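# Unload three sand cores from mould onto plywood boards

## Task

Remove three sand cores from the mould: the long core with the rounded nose, plus the two upright cores with blades that sit in the mould half on the robot's right. Set all three lying on the plywood boards next to the mould and release them. The remaining two cores must still be standing in the mould.

## Robot and tools

Robot: two arms, left_arm and right_arm, each with six joints and a two-finger gripper. Joint order everywhere (rows and result lists): waist, shoulder, elbow, wrist pitch, wrist yaw, wrist roll. Stated ranges in rad: waist -2.618 to 3.054, shoulder 0.000 to 3.142, elbow 0.000 to 3.142, wrist pitch -1.571 to 1.571, wrist yaw -1.571 to 1.571, wrist roll -2.094 to 2.094. A real end may differ from these by up to 0.059 rad.

Frames: the scene frame has its origin on the table surface halfway between the nominal arm bases, +z up, +x out over the table, and left_arm on the +y side (this is not an image side). Calibrated bases: left_arm at (+0.031, +0.345, 0) m, quat_wxyz (+1.000, 0, 0, +0.008); right_arm at (+0.030, -0.335, 0) m, quat_wxyz (+1.000, 0, 0, -0.014). Hand positions, orientations, targets and wrist-camera poses are reported in each arm's own base frame; the table and fixed cameras use the scene frame. Reported hand poses can be a few cm off, worse at long reach. In the gripper frame the fingers point along +z and close along y; end_effector_position is the point between the pads, about 1 cm short of the tips.

Row layout (used by execute_actions and move): 14 numbers, each in [-1, 1]: left_arm's six joint values then its opening, then right_arm's six joint values then its opening. Always send all 14, even if one arm stays still. Joint values are offsets, not poses: they count from the Joint targets the arm had when the action (or move) began, not from the previous row. Scale: 1.0 equals 2.224 rad for waist, shoulder, elbow and 8.485 rad for the three wrist joints. Opening is absolute: +1 fully open, -1 closed; values between send the fingers to where grip_measured reads that number. Sending 0 for a joint holds its current target; sending 0 for opening means closing halfway, so to keep a gripper as is, repeat its present command (see Tool commands).

execute_actions(actions, cameras): actions is a list of actions; each action is a list of up to 15 rows, each row one 1/30 s control step; a short action repeats its final row to fill 15 steps. An action asking a joint to go more than 0.059 rad beyond its range is rejected for both arms; a malformed action, or a first action failing that check, voids the whole call. cameras: list of names, ["all"], or []; default is all images for an empty actions list, none otherwise. An empty actions list reports state, images and the scene number.

move(target, speed, blend, opening_speed, grip_force, blocking, cameras): target is one 14-number row or a list of up to 15 rows; every row's joint values are offsets from the same starting Joint targets. All joints move in sync, so grippers trace curves; nothing avoids obstacles or the other arm. speed: rad/s of the fastest joint, 0.01 to 12.57, default 0.5, one value or one per target. blend: corner rounding in rad, default 0 (stop at each target). opening_speed: rate of the opening command per second, at least 0.2; use it for gentle closing. grip_force: newtons per pad, 10 to 50, one value or one per arm; it persists; lower force closes slowly. blocking=false returns after about 0.5 s while the move continues. The result adds a move: line such as done, off_target, moving, held or fault, plus limits=held if steps were withheld. Reaching done does not prove contact or grasp.

wait(seconds 0 to 10, cameras) lets time pass holding commands. stop(cameras) brakes a running move. zoom_image(camera, region) enlarges part of the latest image of cam_left_wrist or cam_right_wrist (896x504); region is [x0, y0, x1, y1] pixels from the top-left, at most 504 wide and high. finished_scene(scene) ends the current scene, given its number; irreversible, so call it only when the cores are placed and released.

Result lines: Joint positions and Joint velocities per arm (rad, rad/s, then pad gap in m, 0.094 fully open); Joint targets (the base for your next offsets); Joint torques (include arm weight, with offsets and noise); grip_measured (same scale as opening; on a hard part under full squeeze it reads slightly below the part width); grip_effort_nm (motor effort, negative closing, not pad force); Tool commands; "joint sent to its limit"; "joint command not followed" (clearance check altered targets); MOTOR HOT from 75 °C and OVER-TEMPERATURE FAULT at 90 °C, which folds that arm and disables it.

Motion notes: per step each joint target stays within 0.339 rad (waist, shoulder, elbow) or 2.2 rad (wrists) of the measured angle, and targets that would shift the gripper over 200 mm are scaled back, so large moves take several actions. Tiny joint changes may not start. If an arm is pressing on something, command targets back past its measured positions to relieve it.

Avoid: dropping cores or releasing them while they still move; fast contacts, slams or hard pushes on the mould, table or cores; knocking over the two cores that must stay; letting anything fall or remain off the table; arms or grippers touching each other, or one gripper closing on the other's fingers; wrist-camera cables touching anything (counts as contact); holding loads or stretched poses for long, which heats motors. Approach slowly, lower parts gently onto the boards, open only once still.

Each tool is called after "Request:" by a JSON object that holds its "method" and its "body".

## Session

Request:
{"method": "execute_actions", "body": {"actions": []}}

Scene clock: 0.00 s.
left_arm: end_effector_position=(+0.3628, -0.0246, +0.2019) grip_measured=+1.000 grip_effort_nm=n/a end_effector_quat_wxyz=(+0.567, -0.059, +0.819, -0.064) | right_arm: end_effector_position=(+0.3464, +0.0128, +0.2780) grip_measured=+1.000 grip_effort_nm=n/a end_effector_quat_wxyz=(+0.512, -0.227, +0.829, +0.002)
Joint positions: left_arm=[-0.096 1.023 0.565 0.102 -0.051 -0.204 0.094] | right_arm=[-0.157 1.051 1.019 -0.506 -0.374 -0.477 0.094]
Joint velocities: within noise
Joint torques (N m): no reading
Heat: left arm: 34 °C; right arm: 36 °C.
Joint targets: left_arm=[-0.096 1.015 0.574 0.108 -0.052 -0.203] | right_arm=[-0.157 1.043 1.031 -0.504 -0.378 -0.476]
Tool commands: left_gripper/opening=+1.0 right_gripper/opening=+1.0

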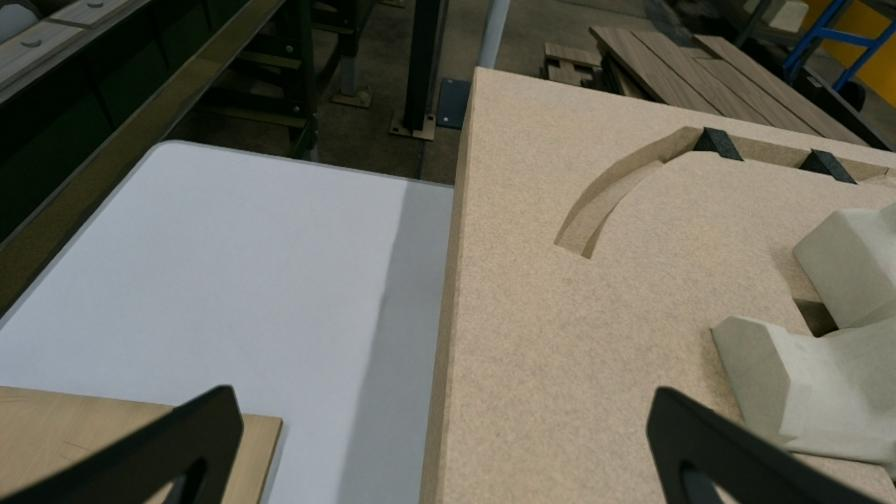

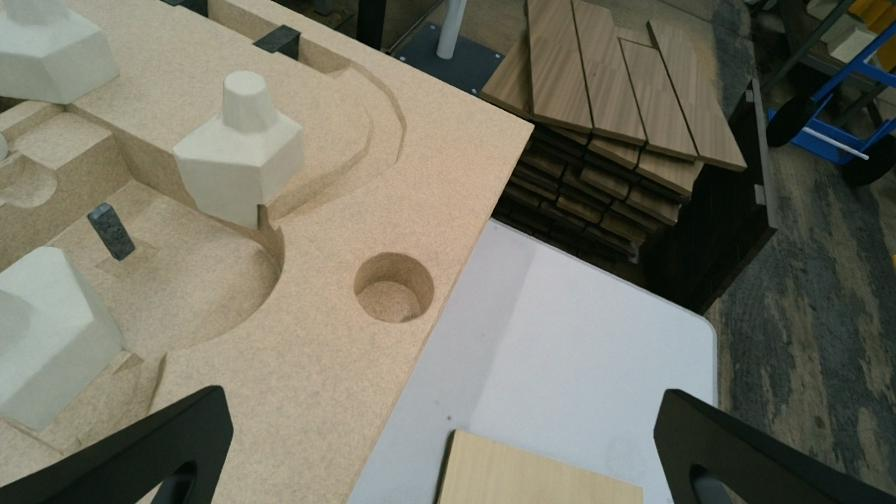

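Request:
{"method": "move", "body": {"target": [0.0432,0.1281,0.4164,-0.1542,0.0061,0.0239,1,0.0706,0.1156,0.2109,-0.0820,0.0445,0.0561,1], "cameras": ["all"]}}

Scene clock: 20.73 s.
left_arm: end_effector_position=(+0.3099, +0.0000, +0.2647) grip_measured=+1.000 grip_effort_nm=0.04 end_effector_quat_wxyz=(+0.278, +0.000, +0.961, +0.002) | right_arm: end_effector_position=(+0.3115, +0.0001, +0.2623) grip_measured=+1.000 grip_effort_nm=0.03 end_effector_quat_wxyz=(+0.276, -0.002, +0.961, +0.001)
Joint positions: left_arm=[-0.008 1.289 1.476 -1.195 -0.008 -0.006 0.094] | right_arm=[-0.007 1.294 1.47 -1.187 -0.006 -0.008 0.094]
Joint torques (N m): left_arm=[0.61 -2.59 6.84 1.43 0.14 0.02] | right_arm=[0.58 -2.91 7.86 0.82 0.08 0.01]
Heat: left arm: 36 °C; right arm: 38 °C.
Joint targets: left_arm=[0.000 1.300 1.500 -1.201 0.000 0.000] | right_arm=[0.000 1.300 1.500 -1.200 -0.001 0.000]
move: done

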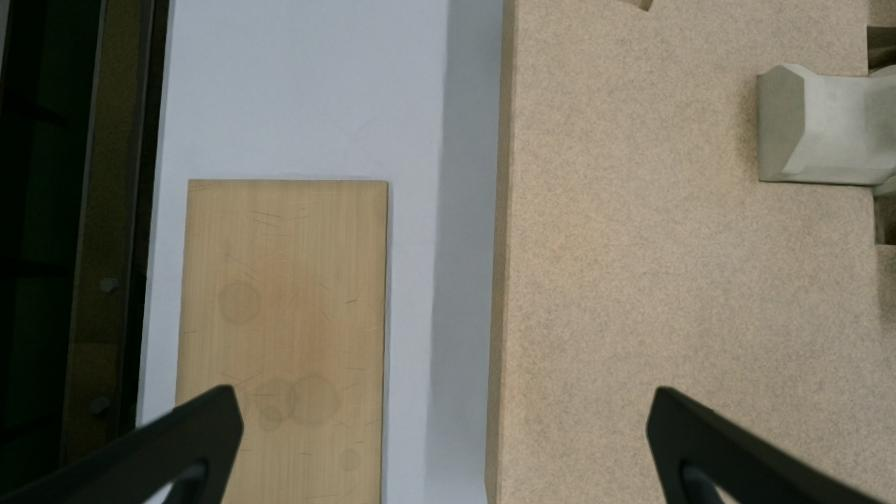

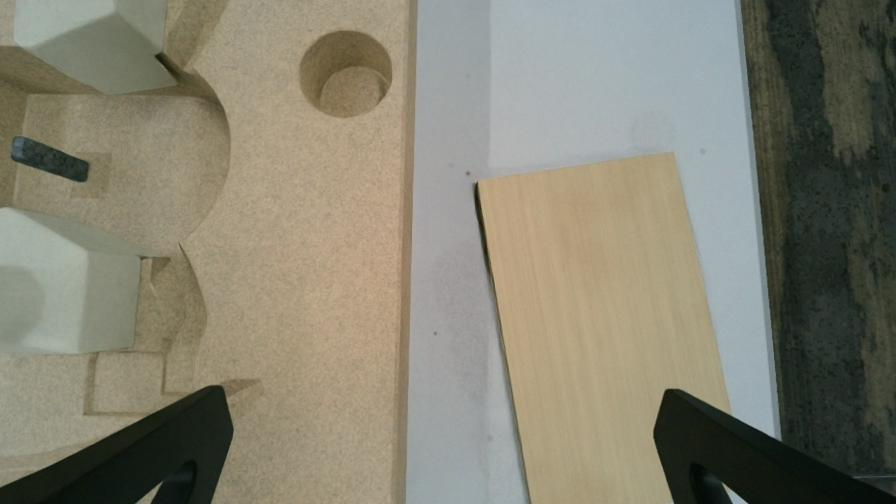

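Request:
{"method": "move", "body": {"target": [0,0,0,0,0,0,1,0.1349,0.2698,0.3147,-0.0118,0,0,1], "cameras": ["cam_right_wrist"]}}

Request:
{"method": "move", "body": {"target": [0,0,0,0,0,0,1,0.1798,0,0,0,0,0,1], "cameras": ["cam_right_wrist"]}}

Request:
{"method": "move", "body": {"target": [0,0,0,0,0,0,1,0,-0.18,-0.2248,0,0,0,1], "cameras": ["cam_right_wrist"]}}

Scene clock: 30.47 s.
left_arm: end_effector_position=(+0.3098, +0.0000, +0.2647) grip_measured=+1.000 grip_effort_nm=0.03 end_effector_quat_wxyz=(+0.278, +0.000, +0.961, +0.002) | right_arm: end_effector_position=(+0.4354, +0.1361, +0.2827) grip_measured=+1.000 grip_effort_nm=0.03 end_effector_quat_wxyz=(+0.275, -0.147, +0.949, +0.043)
Joint positions: left_arm=[-0.008 1.289 1.476 -1.195 -0.008 -0.006 0.094] | right_arm=[0.299 1.892 2.172 -1.286 -0.005 -0.007 0.094]
Joint torques (N m): left_arm=[0.65 -2.58 6.91 1.41 0.11 0.03] | right_arm=[0.05 -7.39 7.5 0.82 0.03 0.04]
Heat: left arm: 36 °C; right arm: 37 °C.
Joint targets: left_arm=[0.000 1.300 1.500 -1.201 0.000 0.000] | right_arm=[0.300 1.900 2.200 -1.300 -0.001 0.000]
move: done
Images, in order (width x height): cam_right_wrist 896x504.

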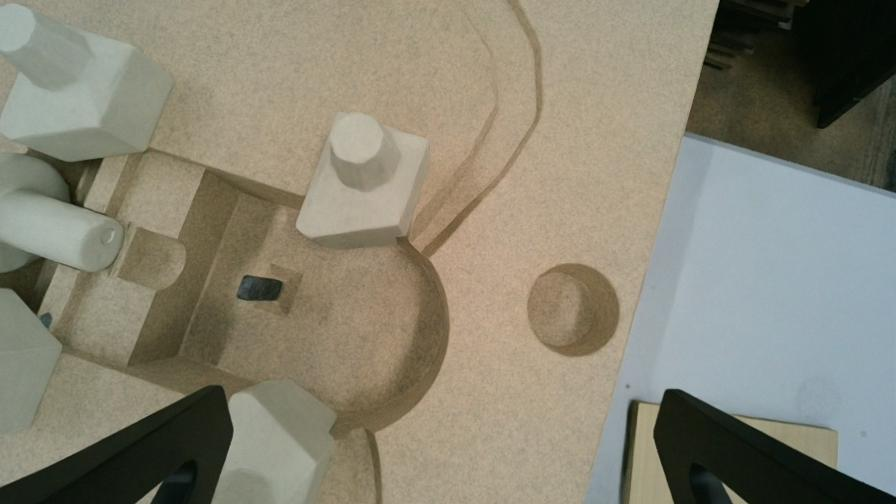

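Scene clock: 31.67 s.
left_arm: end_effector_position=(+0.3098, +0.0000, +0.2647) grip_measured=+1.000 grip_effort_nm=0.03 end_effector_quat_wxyz=(+0.278, +0.000, +0.961, +0.002) | right_arm: end_effector_position=(+0.3463, +0.2968, +0.2826) grip_measured=+1.000 grip_effort_nm=0.03 end_effector_quat_wxyz=(+0.261, -0.335, +0.900, +0.097)
Joint positions: left_arm=[-0.008 1.289 1.476 -1.195 -0.008 -0.006 0.094] | right_arm=[0.705 1.892 2.172 -1.286 -0.003 -0.007 0.094]
Joint torques (N m): left_arm=[0.57 -2.58 6.89 1.4 0.14 0.03] | right_arm=[-0.42 -7.43 7.49 0.83 0.02 0.04]
Heat: left arm: 37 °C; right arm: 37 °C.
Joint targets: left_arm=[0.000 1.300 1.500 -1.201 0.000 0.000] | right_arm=[0.700 1.900 2.200 -1.300 0.000 0.000]
move: done
Images, in order (width x height): cam_right_wrist 896x504.

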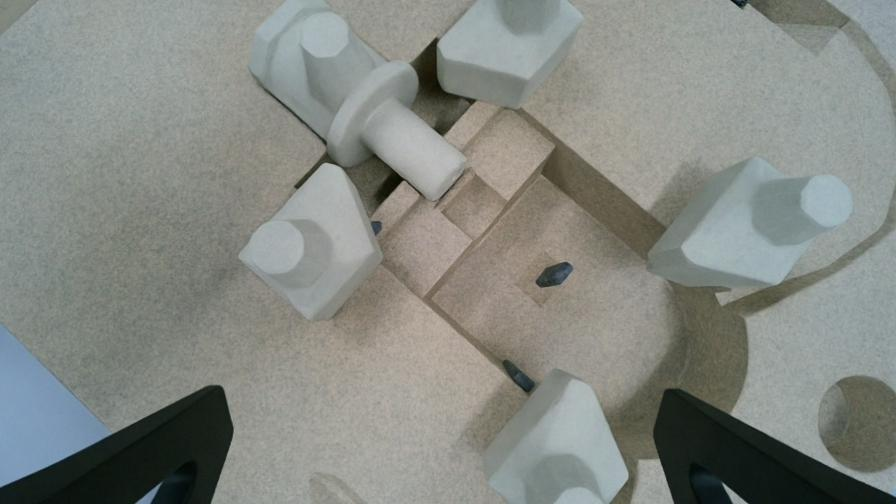

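Scene clock: 33.10 s.
left_arm: end_effector_position=(+0.3098, +0.0000, +0.2647) grip_measured=+1.000 grip_effort_nm=0.03 end_effector_quat_wxyz=(+0.278, +0.000, +0.961, +0.002) | right_arm: end_effector_position=(+0.2644, +0.2267, +0.2625) grip_measured=+1.000 grip_effort_nm=0.03 end_effector_quat_wxyz=(+0.214, -0.339, +0.913, +0.079)
Joint positions: left_arm=[-0.008 1.289 1.476 -1.195 -0.008 -0.006 0.094] | right_arm=[0.704 1.523 1.711 -1.298 -0.003 -0.007 0.094]
Joint torques (N m): left_arm=[0.68 -2.54 6.8 1.42 0.13 0.02] | right_arm=[-0.4 -7.04 4.55 0.79 0.01 0.04]
Heat: left arm: 37 °C; right arm: 37 °C.
Joint targets: left_arm=[0.000 1.300 1.500 -1.201 0.000 0.000] | right_arm=[0.700 1.500 1.700 -1.300 -0.001 0.000]
move: done
Images, in order (width x height): cam_right_wrist 896x504.

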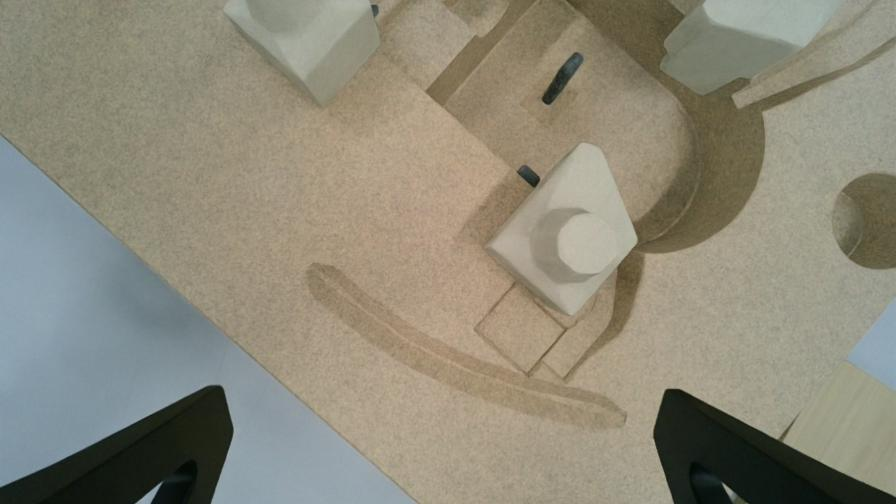

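Request:
{"method": "zoom_image", "body": {"camera": "cam_right_wrist", "region": [400, 50, 880, 400]}}

Scaled by 1.050.

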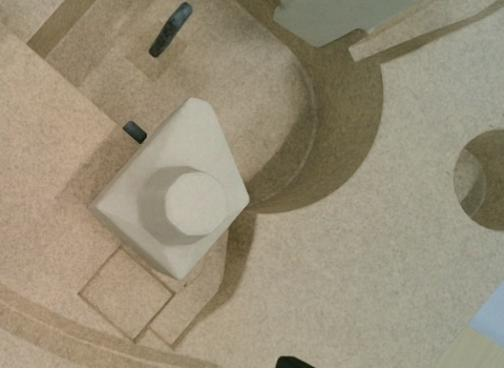

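Request:
{"method": "move", "body": {"target": [0,0,0,0,0,0,1,-0.0675,-0.5396,-0.5396,0.106,0,0,1], "cameras": ["cam_right_wrist"]}}

Request:
{"method": "zoom_image", "body": {"camera": "cam_right_wrist", "region": [200, 100, 700, 500]}}

Scene clock: 59.70 s.
left_arm: end_effector_position=(+0.3098, +0.0000, +0.2647) grip_measured=+1.000 grip_effort_nm=0.03 end_effector_quat_wxyz=(+0.278, +0.000, +0.961, +0.002) | right_arm: end_effector_position=(+0.2042, +0.1289, +0.2483) grip_measured=+1.000 grip_effort_nm=0.03 end_effector_quat_wxyz=(+0.597, -0.219, +0.753, +0.170)
Joint positions: left_arm=[-0.008 1.289 1.476 -1.195 -0.008 -0.006 0.094] | right_arm=[0.557 0.312 0.508 -0.428 -0.003 -0.007 0.094]
Joint torques (N m): left_arm=[0.58 -2.63 6.86 1.43 0.11 0.01] | right_arm=[-0.59 0.79 5.37 1.79 0.02 0.04]
Heat: left arm: 38 °C; right arm: 37 °C.
Joint targets: left_arm=[0.000 1.300 1.500 -1.201 0.000 0.000] | right_arm=[0.550 0.300 0.500 -0.401 -0.001 0.000]
move: done
Images, in order (width x height): cam_right_wrist 896x504.

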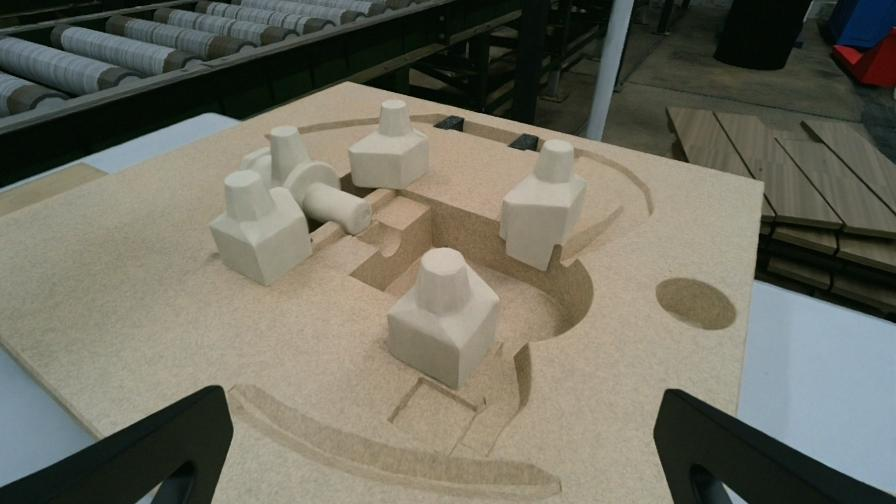

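Scaled by 1.008.

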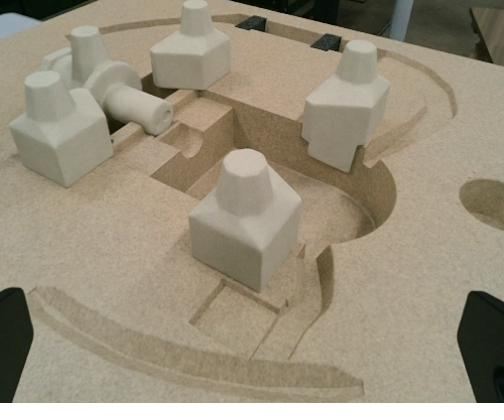

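Request:
{"method": "move", "body": {"target": [0,0,0,0,0,0,1,0.0045,0.6704,0.6052,-0.1006,0,0,1], "cameras": ["cam_right_wrist"]}}

Scene clock: 86.10 s.
left_arm: end_effector_position=(+0.3098, +0.0000, +0.2647) grip_measured=+1.000 grip_effort_nm=0.03 end_effector_quat_wxyz=(+0.278, +0.000, +0.961, +0.002) | right_arm: end_effector_position=(+0.3452, +0.2167, +0.2097) grip_measured=+1.000 grip_effort_nm=0.03 end_effector_quat_wxyz=(+0.173, -0.274, +0.945, +0.050)
Joint positions: left_arm=[-0.008 1.289 1.476 -1.195 -0.008 -0.006 0.094] | right_arm=[0.557 1.785 1.816 -1.24 -0.003 -0.007 0.094]
Joint torques (N m): left_arm=[0.61 -2.59 6.84 1.41 0.11 0] | right_arm=[0.23 -7.04 7.86 0.55 0.01 0.03]
Heat: left arm: 38 °C; right arm: 40 °C.
Joint targets: left_arm=[0.000 1.300 1.500 -1.201 0.000 0.000] | right_arm=[0.560 1.791 1.846 -1.255 -0.001 0.000]
move: done
Images, in order (width x height): cam_right_wrist 896x504.

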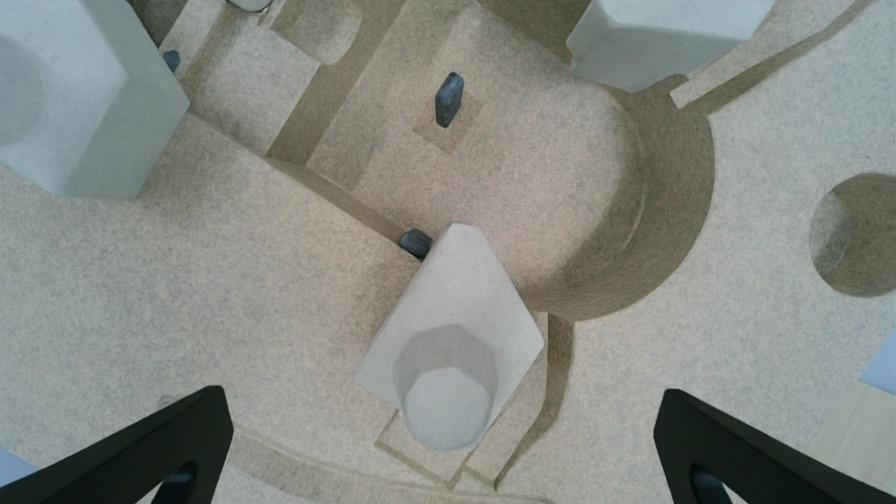

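Request:
{"method": "move", "body": {"target": [0,0,0,0,0,0,1,0,0.005,-0.0971,0.0268,0,0,1], "cameras": ["cam_right_wrist"], "speed": 0.25}}

Scene clock: 92.17 s.
left_arm: end_effector_position=(+0.3098, +0.0000, +0.2647) grip_measured=+1.000 grip_effort_nm=0.03 end_effector_quat_wxyz=(+0.278, +0.000, +0.961, +0.002) | right_arm: end_effector_position=(+0.3551, +0.2229, +0.1635) grip_measured=+1.000 grip_effort_nm=0.03 end_effector_quat_wxyz=(+0.175, -0.274, +0.944, +0.051)
Joint positions: left_arm=[-0.008 1.289 1.476 -1.195 -0.008 -0.006 0.094] | right_arm=[0.557 1.793 1.637 -1.048 -0.003 -0.007 0.094]
Joint torques (N m): left_arm=[0.65 -2.62 6.94 1.41 0.11 0] | right_arm=[0.27 -7.01 5.16 0.82 0.01 0.04]
Heat: left arm: 38 °C; right arm: 39 °C.
Joint targets: left_arm=[0.000 1.300 1.500 -1.201 0.000 0.000] | right_arm=[0.560 1.802 1.630 -1.027 -0.001 0.000]
move: done
Images, in order (width x height): cam_right_wrist 896x504.

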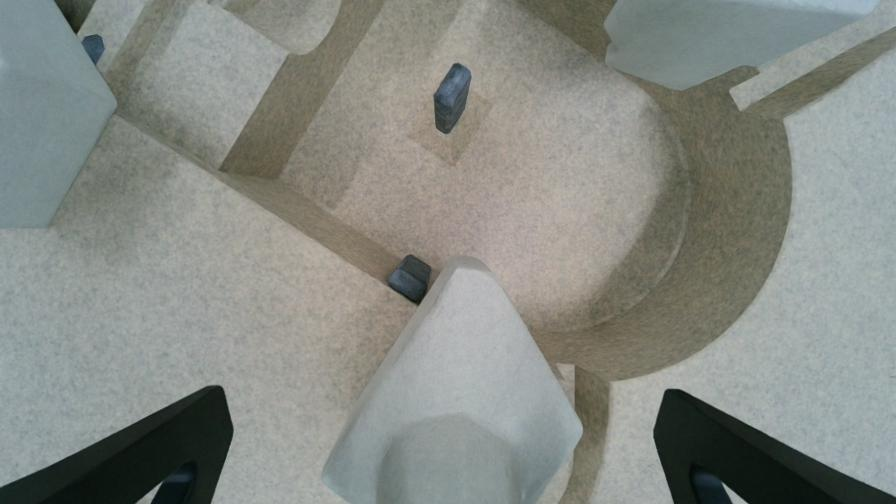

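Request:
{"method": "move", "body": {"target": [[0,0,0,0,0,0,1,0,-0.001,-0.023,0.0057,0,0,1],[0,0,0,0,0,0,1,0,-0.001,-0.023,0.0057,0,0,-0.7]], "cameras": ["cam_right_wrist"], "speed": 0.25, "opening_speed": 0.6, "grip_force": 30}}

Scene clock: 101.70 s.
left_arm: end_effector_position=(+0.3098, +0.0000, +0.2647) grip_measured=+1.000 grip_effort_nm=0.03 end_effector_quat_wxyz=(+0.278, +0.000, +0.961, +0.002) | right_arm: end_effector_position=(+0.3559, +0.2227, +0.1509) grip_measured=-0.417 grip_effort_nm=-0.59 end_effector_quat_wxyz=(+0.175, -0.273, +0.945, +0.049)
Joint positions: left_arm=[-0.008 1.289 1.476 -1.195 -0.008 -0.006 0.094] | right_arm=[0.557 1.793 1.587 -0.999 0 -0.007 0.027]
Joint torques (N m): left_arm=[0.72 -2.61 6.91 1.41 0.11 0.04] | right_arm=[0.25 -7.19 5.09 0.88 0 0.04]
Heat: left arm: 38 °C; right arm: 38 °C.
Joint targets: left_arm=[0.000 1.300 1.500 -1.201 0.000 0.000] | right_arm=[0.560 1.800 1.579 -0.979 -0.001 0.000]
grip_force (N): 30, 30
move: done
Images, in order (width x height): cam_right_wrist 896x504.

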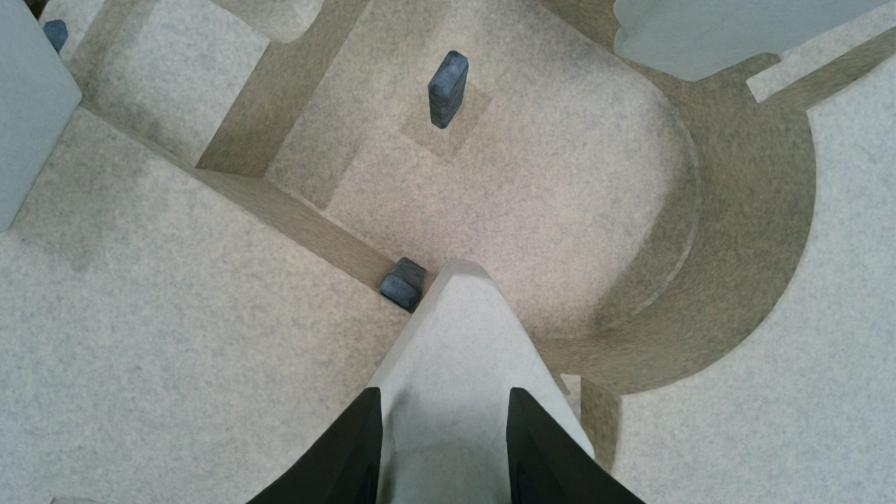

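Request:
{"method": "move", "body": {"target": [[0,0,0,0,0,0,1,0,0.007,0.0805,-0.0193,0,0,-0.7],[0,0,0,0,0,0,1,0,0.0283,0.1821,-0.0403,0,0,-0.7]], "cameras": ["all"], "speed": 0.2, "blend": 0.03}}

Scene clock: 108.70 s.
left_arm: end_effector_position=(+0.3098, +0.0000, +0.2647) grip_measured=+1.000 grip_effort_nm=0.03 end_effector_quat_wxyz=(+0.278, +0.000, +0.961, +0.002) | right_arm: end_effector_position=(+0.3514, +0.2198, +0.2134) grip_measured=-0.419 grip_effort_nm=-0.63 end_effector_quat_wxyz=(+0.155, -0.274, +0.948, +0.044)
Joint positions: left_arm=[-0.008 1.289 1.476 -1.195 -0.008 -0.006 0.094] | right_arm=[0.557 1.861 1.94 -1.327 0 -0.007 0.027]
Joint torques (N m): left_arm=[0.66 -2.63 6.86 1.41 0.11 0.01] | right_arm=[0.31 -7.79 8.87 0.68 -0.02 0.03]
Heat: left arm: 38 °C; right arm: 38 °C.
Joint targets: left_arm=[0.000 1.300 1.500 -1.201 0.000 0.000] | right_arm=[0.560 1.863 1.984 -1.321 -0.001 0.000]
grip_force (N): 30, 30
move: off_target (right_arm); right_arm: the elbow is farthest, 0.044 rad from its target

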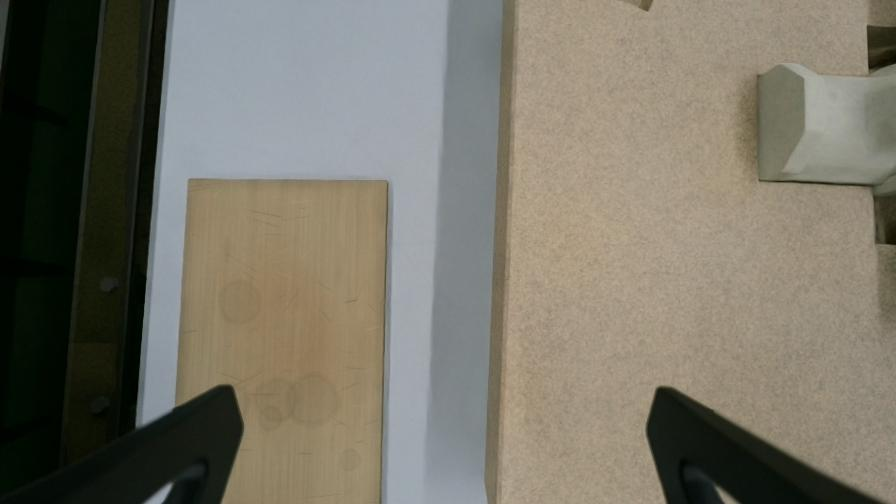

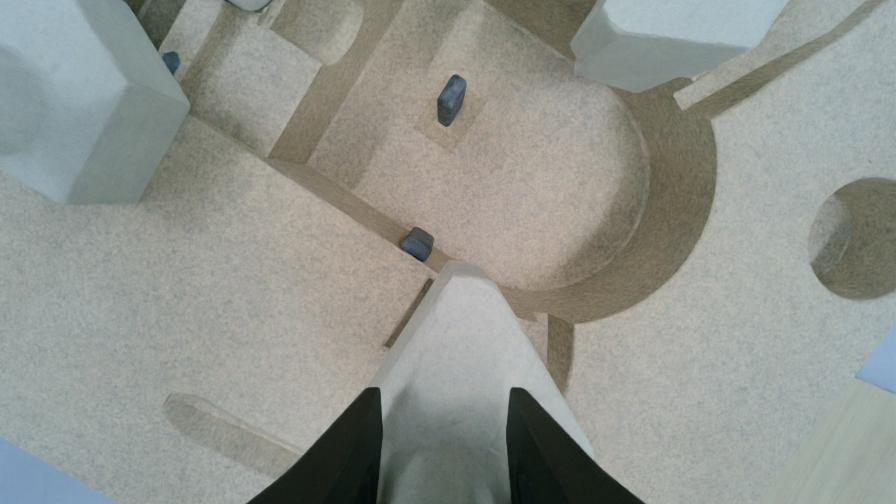

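Request:
{"method": "move", "body": {"target": [-0.427,-0.4496,-0.4496,0.0942,0,0,1,0,-0.134,-0.0692,-0.017,0,0,-0.7], "cameras": ["all"], "speed": 0.4}}

Scene clock: 119.97 s.
left_arm: end_effector_position=(+0.1439, -0.1947, +0.2492) grip_measured=+1.000 grip_effort_nm=0.03 end_effector_quat_wxyz=(+0.554, +0.352, +0.700, -0.282) | right_arm: end_effector_position=(+0.2833, +0.1774, +0.2575) grip_measured=-0.419 grip_effort_nm=-0.63 end_effector_quat_wxyz=(+0.155, -0.274, +0.948, +0.043)
Joint positions: left_arm=[-0.942 0.315 0.508 -0.422 -0.004 -0.006 0.094] | right_arm=[0.557 1.606 1.829 -1.471 0 -0.007 0.027]
Joint torques (N m): left_arm=[-0.5 0.87 4.83 2.44 0.06 0] | right_arm=[0.28 -8.96 5.12 0.68 -0.01 0.04]
Heat: left arm: 38 °C; right arm: 37 °C.
Joint targets: left_arm=[-0.949 0.300 0.500 -0.401 0.000 0.000] | right_arm=[0.560 1.565 1.830 -1.465 -0.001 0.000]
grip_force (N): 30, 30
move: off_target (right_arm); right_arm: the shoulder is farthest, 0.041 rad from its target

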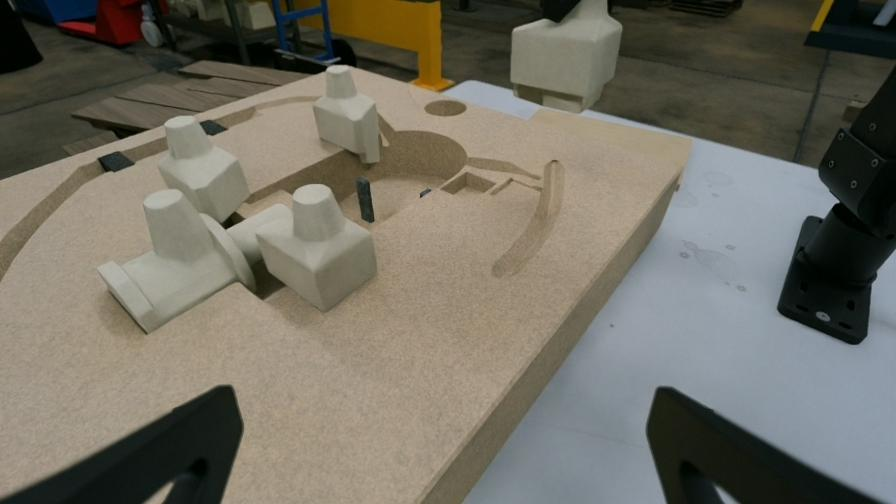

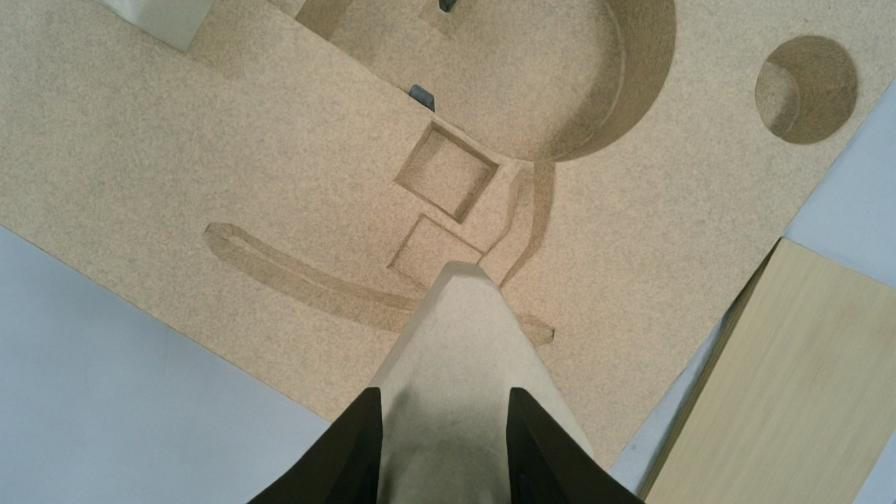

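Request:
{"method": "zoom_image", "body": {"camera": "cam_left_wrist", "region": [440, 0, 700, 150]}}

Request:
{"method": "zoom_image", "body": {"camera": "cam_left_wrist", "region": [80, 40, 480, 340]}}

Scaled by 1.938.

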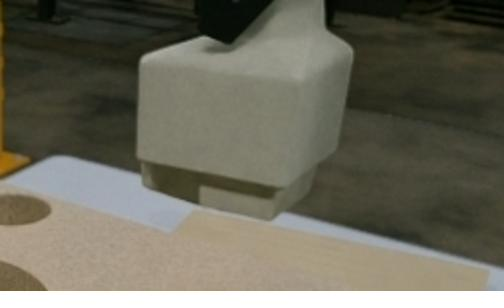

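Scaled by 1.260.

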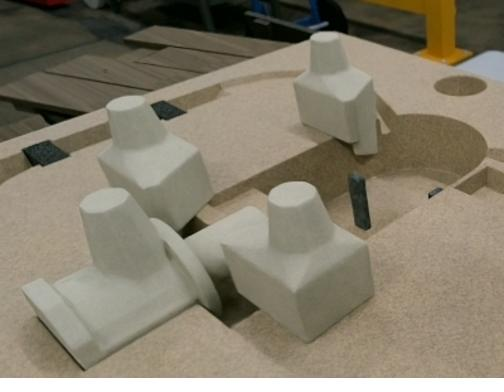

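Request:
{"method": "move", "body": {"target": [[0,0,0,0,0,0,1,-0.4603,0,0,0,0,0,-0.7],[0,0,0,0,0,0,1,-0.4603,-0.1022,-0.3134,0.0553,0,0,-0.7]], "cameras": ["all"], "speed": 0.45, "blend": 0.1}}

Scene clock: 142.83 s.
left_arm: end_effector_position=(+0.1439, -0.1947, +0.2493) grip_measured=+1.000 grip_effort_nm=0.03 end_effector_quat_wxyz=(+0.554, +0.352, +0.700, -0.282) | right_arm: end_effector_position=(+0.2627, -0.1281, +0.1355) grip_measured=-0.419 grip_effort_nm=-0.63 end_effector_quat_wxyz=(+0.141, +0.221, +0.964, -0.032)
Joint positions: left_arm=[-0.942 0.315 0.508 -0.422 -0.004 -0.006 0.094] | right_arm=[-0.458 1.375 1.127 -1.034 -0.002 -0.007 0.027]
Joint torques (N m): left_arm=[-0.61 0.84 4.86 2.44 0.07 0] | right_arm=[-0.54 -7.34 6.04 0.92 0.01 0.03]
Heat: left arm: 40 °C; right arm: 36 °C.
Joint targets: left_arm=[-0.949 0.300 0.500 -0.401 0.000 0.000] | right_arm=[-0.464 1.338 1.133 -0.996 -0.001 0.000]
grip_force (N): 30, 30
move: off_target (right_arm); right_arm: the shoulder is farthest, 0.038 rad from its target

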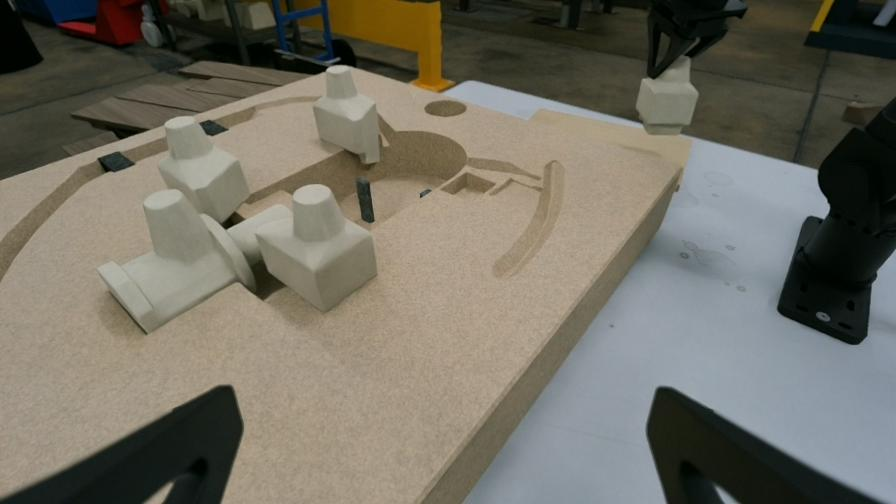

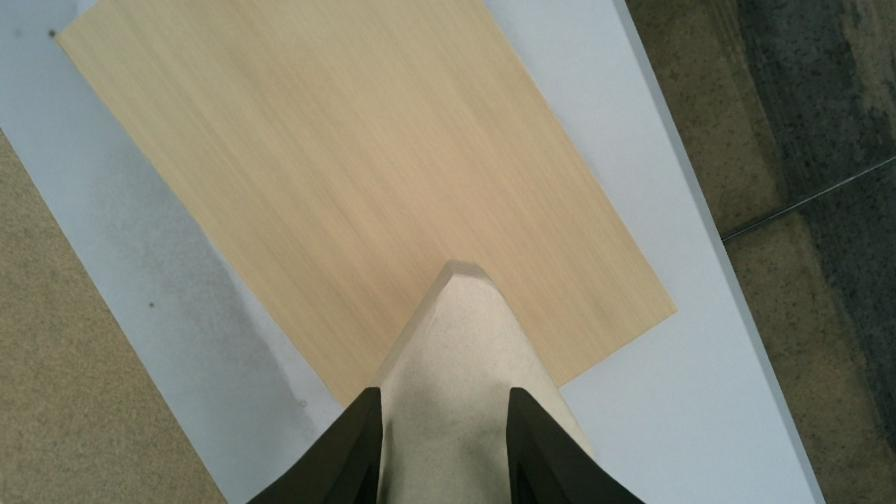

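Request:
{"method": "move", "body": {"target": [0,0,0,0,0,0,1,0,-0.0234,-0.0917,0.0266,0,0,-0.7], "cameras": ["all"], "speed": 0.2}}

Request:
{"method": "zoom_image", "body": {"camera": "cam_left_wrist", "region": [540, 40, 760, 180]}}

Scene clock: 151.70 s.
left_arm: end_effector_position=(+0.1439, -0.1947, +0.2493) grip_measured=+1.000 grip_effort_nm=0.03 end_effector_quat_wxyz=(+0.554, +0.352, +0.700, -0.282) | right_arm: end_effector_position=(+0.2640, -0.1285, +0.1086) grip_measured=-0.419 grip_effort_nm=-0.63 end_effector_quat_wxyz=(+0.184, +0.220, +0.957, -0.042)
Joint positions: left_arm=[-0.942 0.315 0.508 -0.422 -0.004 -0.006 0.094] | right_arm=[-0.458 1.305 0.938 -0.824 -0.003 -0.006 0.027]
Joint torques (N m): left_arm=[-0.51 0.85 4.74 2.42 0.06 0.02] | right_arm=[-0.51 -5.39 5.05 1.23 0.01 0.03]
Heat: left arm: 42 °C; right arm: 37 °C.
Joint targets: left_arm=[-0.949 0.300 0.500 -0.401 0.000 0.000] | right_arm=[-0.464 1.285 0.929 -0.770 -0.001 0.000]
grip_force (N): 30, 30
move: off_target (right_arm); right_arm: the wrist pitch is farthest, 0.054 rad from its target

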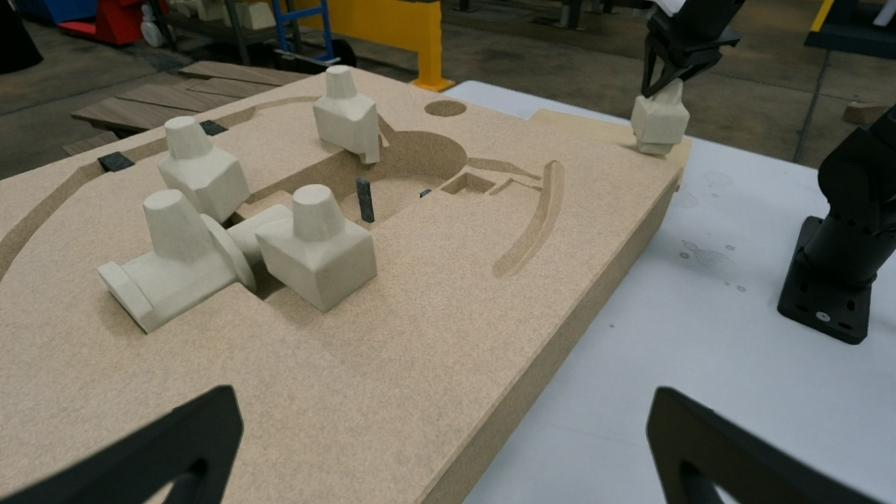

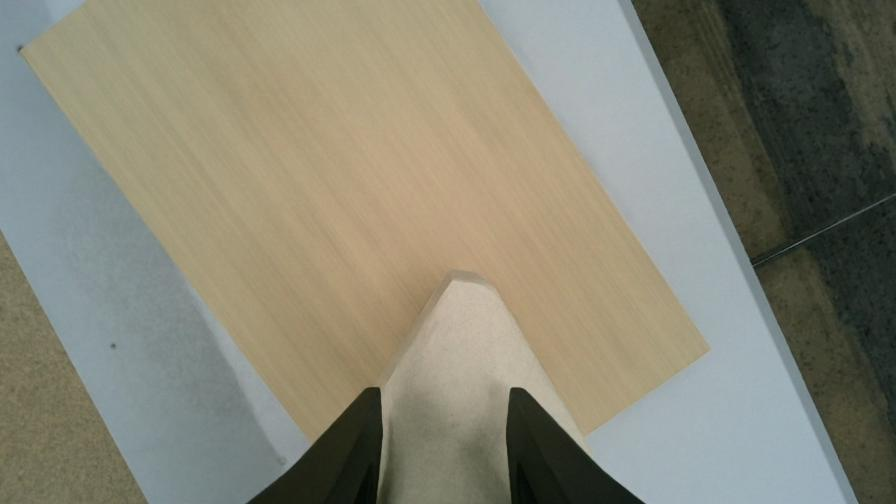

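Scaled by 2.291.

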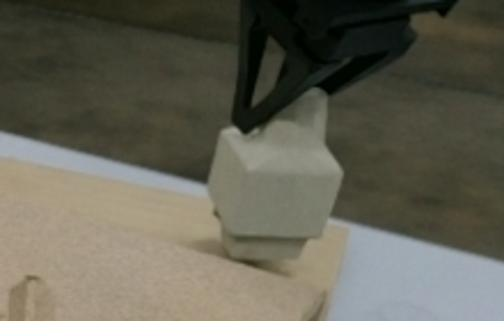

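Request:
{"method": "move", "body": {"target": [0,0,0,0,0,0,1,0,0.004,-0.016,0.005,0,0,-0.7], "cameras": ["all"], "speed": 0.1}}

Request:
{"method": "zoom_image", "body": {"camera": "cam_left_wrist", "region": [540, 40, 760, 180]}}

Scene clock: 155.60 s.
left_arm: end_effector_position=(+0.1439, -0.1947, +0.2493) grip_measured=+1.000 grip_effort_nm=0.03 end_effector_quat_wxyz=(+0.554, +0.352, +0.700, -0.282) | right_arm: end_effector_position=(+0.2705, -0.1317, +0.1091) grip_measured=-0.422 grip_effort_nm=-0.63 end_effector_quat_wxyz=(+0.204, +0.219, +0.953, -0.047)
Joint positions: left_arm=[-0.942 0.315 0.508 -0.422 -0.004 -0.006 0.094] | right_arm=[-0.458 1.296 0.917 -0.769 -0.003 -0.006 0.027]
Joint torques (N m): left_arm=[-0.5 0.79 4.77 2.45 0.06 -0.01] | right_arm=[-0.54 -3.88 4.03 1.16 0.02 0.04]
Heat: left arm: 42 °C; right arm: 37 °C.
Joint targets: left_arm=[-0.949 0.300 0.500 -0.401 0.000 0.000] | right_arm=[-0.464 1.294 0.894 -0.728 -0.001 0.000]
grip_force (N): 30, 30
move: off_target (right_arm); right_arm: the wrist pitch is farthest, 0.041 rad from its target

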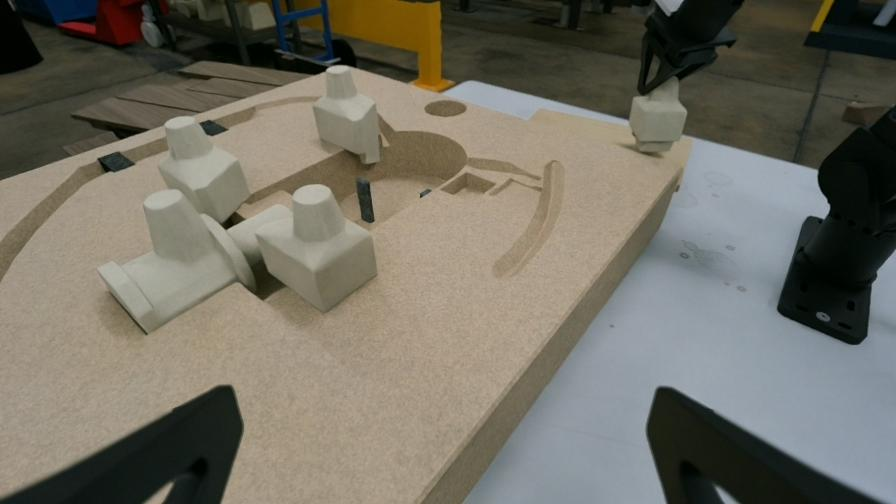

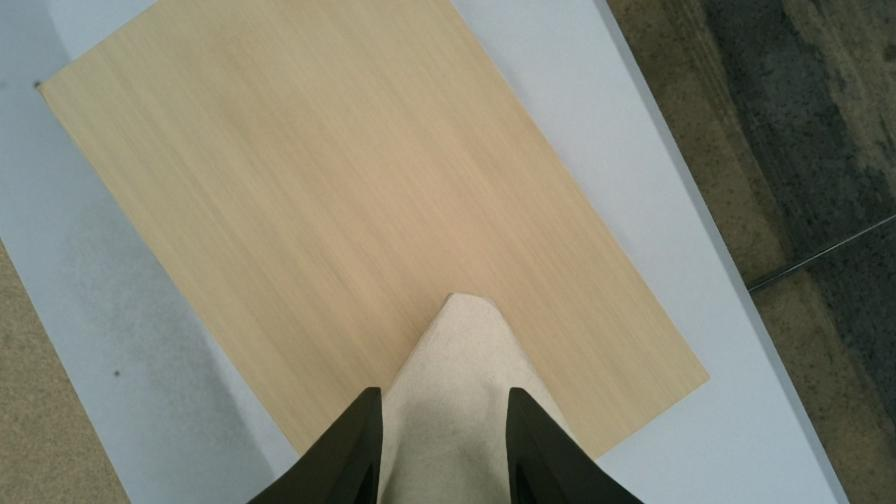

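Scaled by 2.291.

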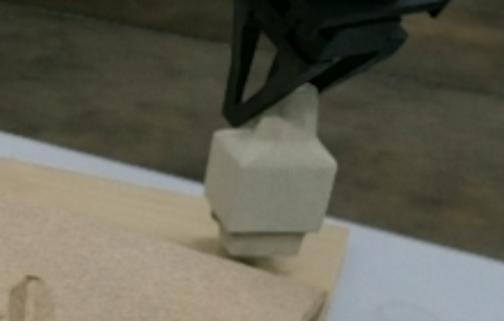

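Request:
{"method": "move", "body": {"target": [[0,0,0,0,0,0,1,0,-0.004,0.014,-0.004,0,0,-0.7],[0,0,0,0,0,0,1,0,-0.004,0.014,-0.004,0,0,0.1]], "cameras": ["all"], "speed": 0.1, "opening_speed": 0.2}}

Request:
{"method": "zoom_image", "body": {"camera": "cam_left_wrist", "region": [540, 40, 760, 180]}}

Scene clock: 164.40 s.
left_arm: end_effector_position=(+0.1439, -0.1947, +0.2493) grip_measured=+1.000 grip_effort_nm=0.03 end_effector_quat_wxyz=(+0.554, +0.352, +0.700, -0.282) | right_arm: end_effector_position=(+0.2701, -0.1304, +0.1092) grip_measured=+0.097 grip_effort_nm=0.17 end_effector_quat_wxyz=(+0.204, +0.219, +0.953, -0.044)
Joint positions: left_arm=[-0.942 0.315 0.508 -0.422 -0.004 -0.006 0.094] | right_arm=[-0.458 1.294 0.917 -0.773 -0.009 -0.006 0.052]
Joint torques (N m): left_arm=[-0.58 0.87 4.82 2.43 0.06 0.02] | right_arm=[-0.44 -4.38 6.35 0.87 0.07 0.03]
Heat: left arm: 43 °C; right arm: 37 °C.
Joint targets: left_arm=[-0.949 0.300 0.500 -0.401 0.000 0.000] | right_arm=[-0.464 1.286 0.925 -0.762 -0.001 0.000]
grip_force (N): 30, 30
move: done

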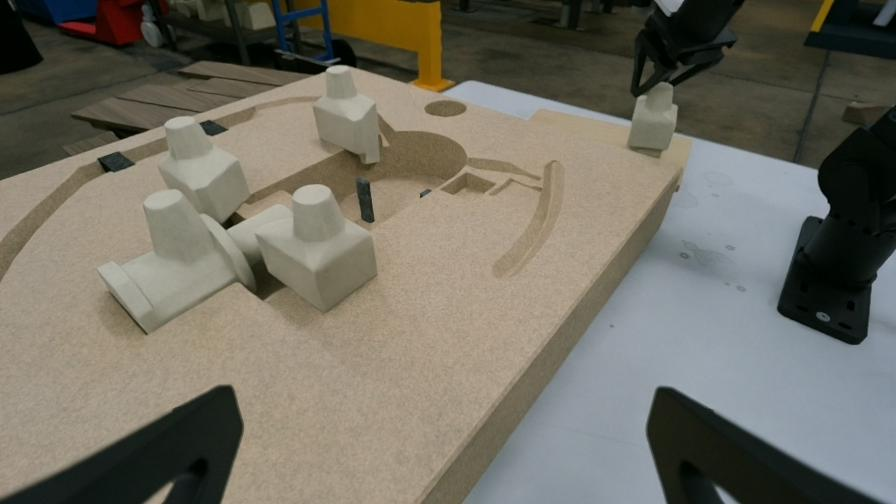

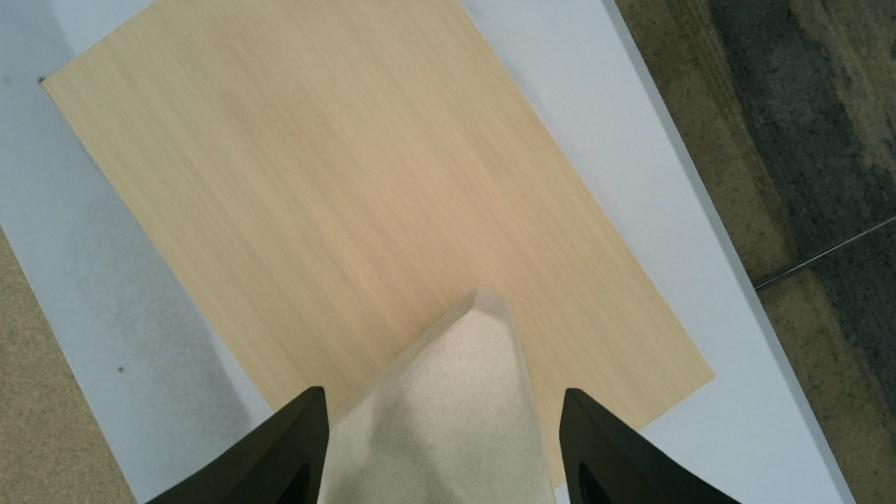

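Scaled by 2.291.

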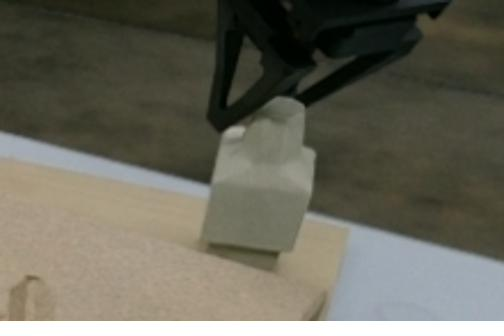

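Request:
{"method": "move", "body": {"target": [0,0,0,0,0,0,1,0,0,0,0,0,0,1], "cameras": ["all"], "opening_speed": 0.3}}

Request:
{"method": "zoom_image", "body": {"camera": "cam_left_wrist", "region": [540, 40, 760, 180]}}

Scene clock: 170.83 s.
left_arm: end_effector_position=(+0.1439, -0.1947, +0.2493) grip_measured=+1.000 grip_effort_nm=0.03 end_effector_quat_wxyz=(+0.554, +0.352, +0.700, -0.282) | right_arm: end_effector_position=(+0.2700, -0.1310, +0.1093) grip_measured=+0.997 grip_effort_nm=0.18 end_effector_quat_wxyz=(+0.204, +0.219, +0.953, -0.046)
Joint positions: left_arm=[-0.942 0.315 0.508 -0.422 -0.004 -0.006 0.094] | right_arm=[-0.458 1.294 0.917 -0.772 -0.005 -0.005 0.094]
Joint torques (N m): left_arm=[-0.5 0.9 4.81 2.45 0.09 -0.01] | right_arm=[-0.54 -4.41 6.34 0.86 0.03 0.03]
Heat: left arm: 44 °C; right arm: 37 °C.
Joint targets: left_arm=[-0.949 0.300 0.500 -0.401 0.000 0.000] | right_arm=[-0.464 1.286 0.925 -0.762 0.000 0.000]
grip_force (N): 30, 30
move: done

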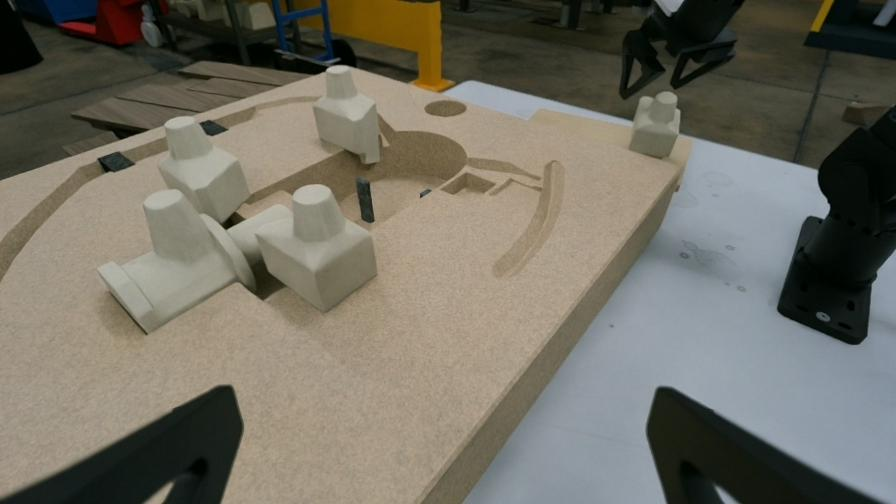

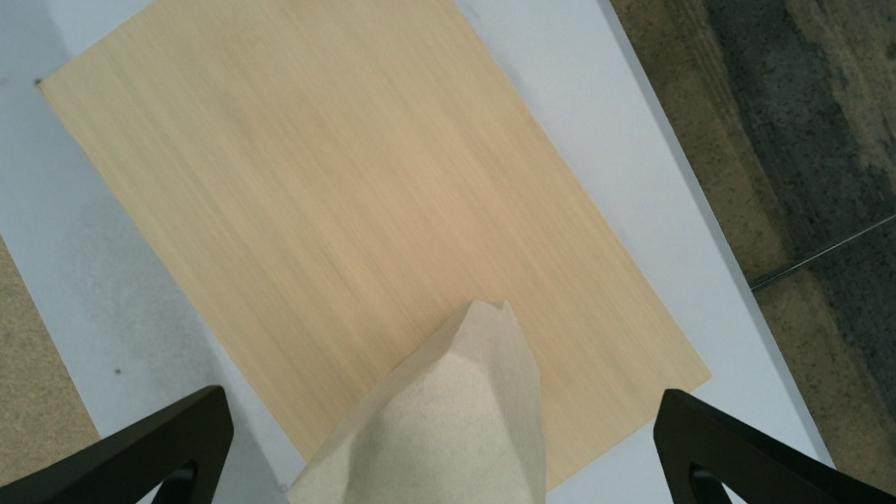

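Scaled by 2.291.

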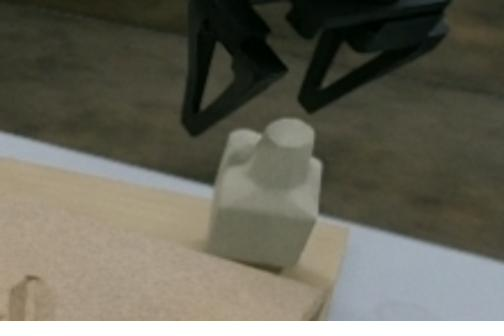

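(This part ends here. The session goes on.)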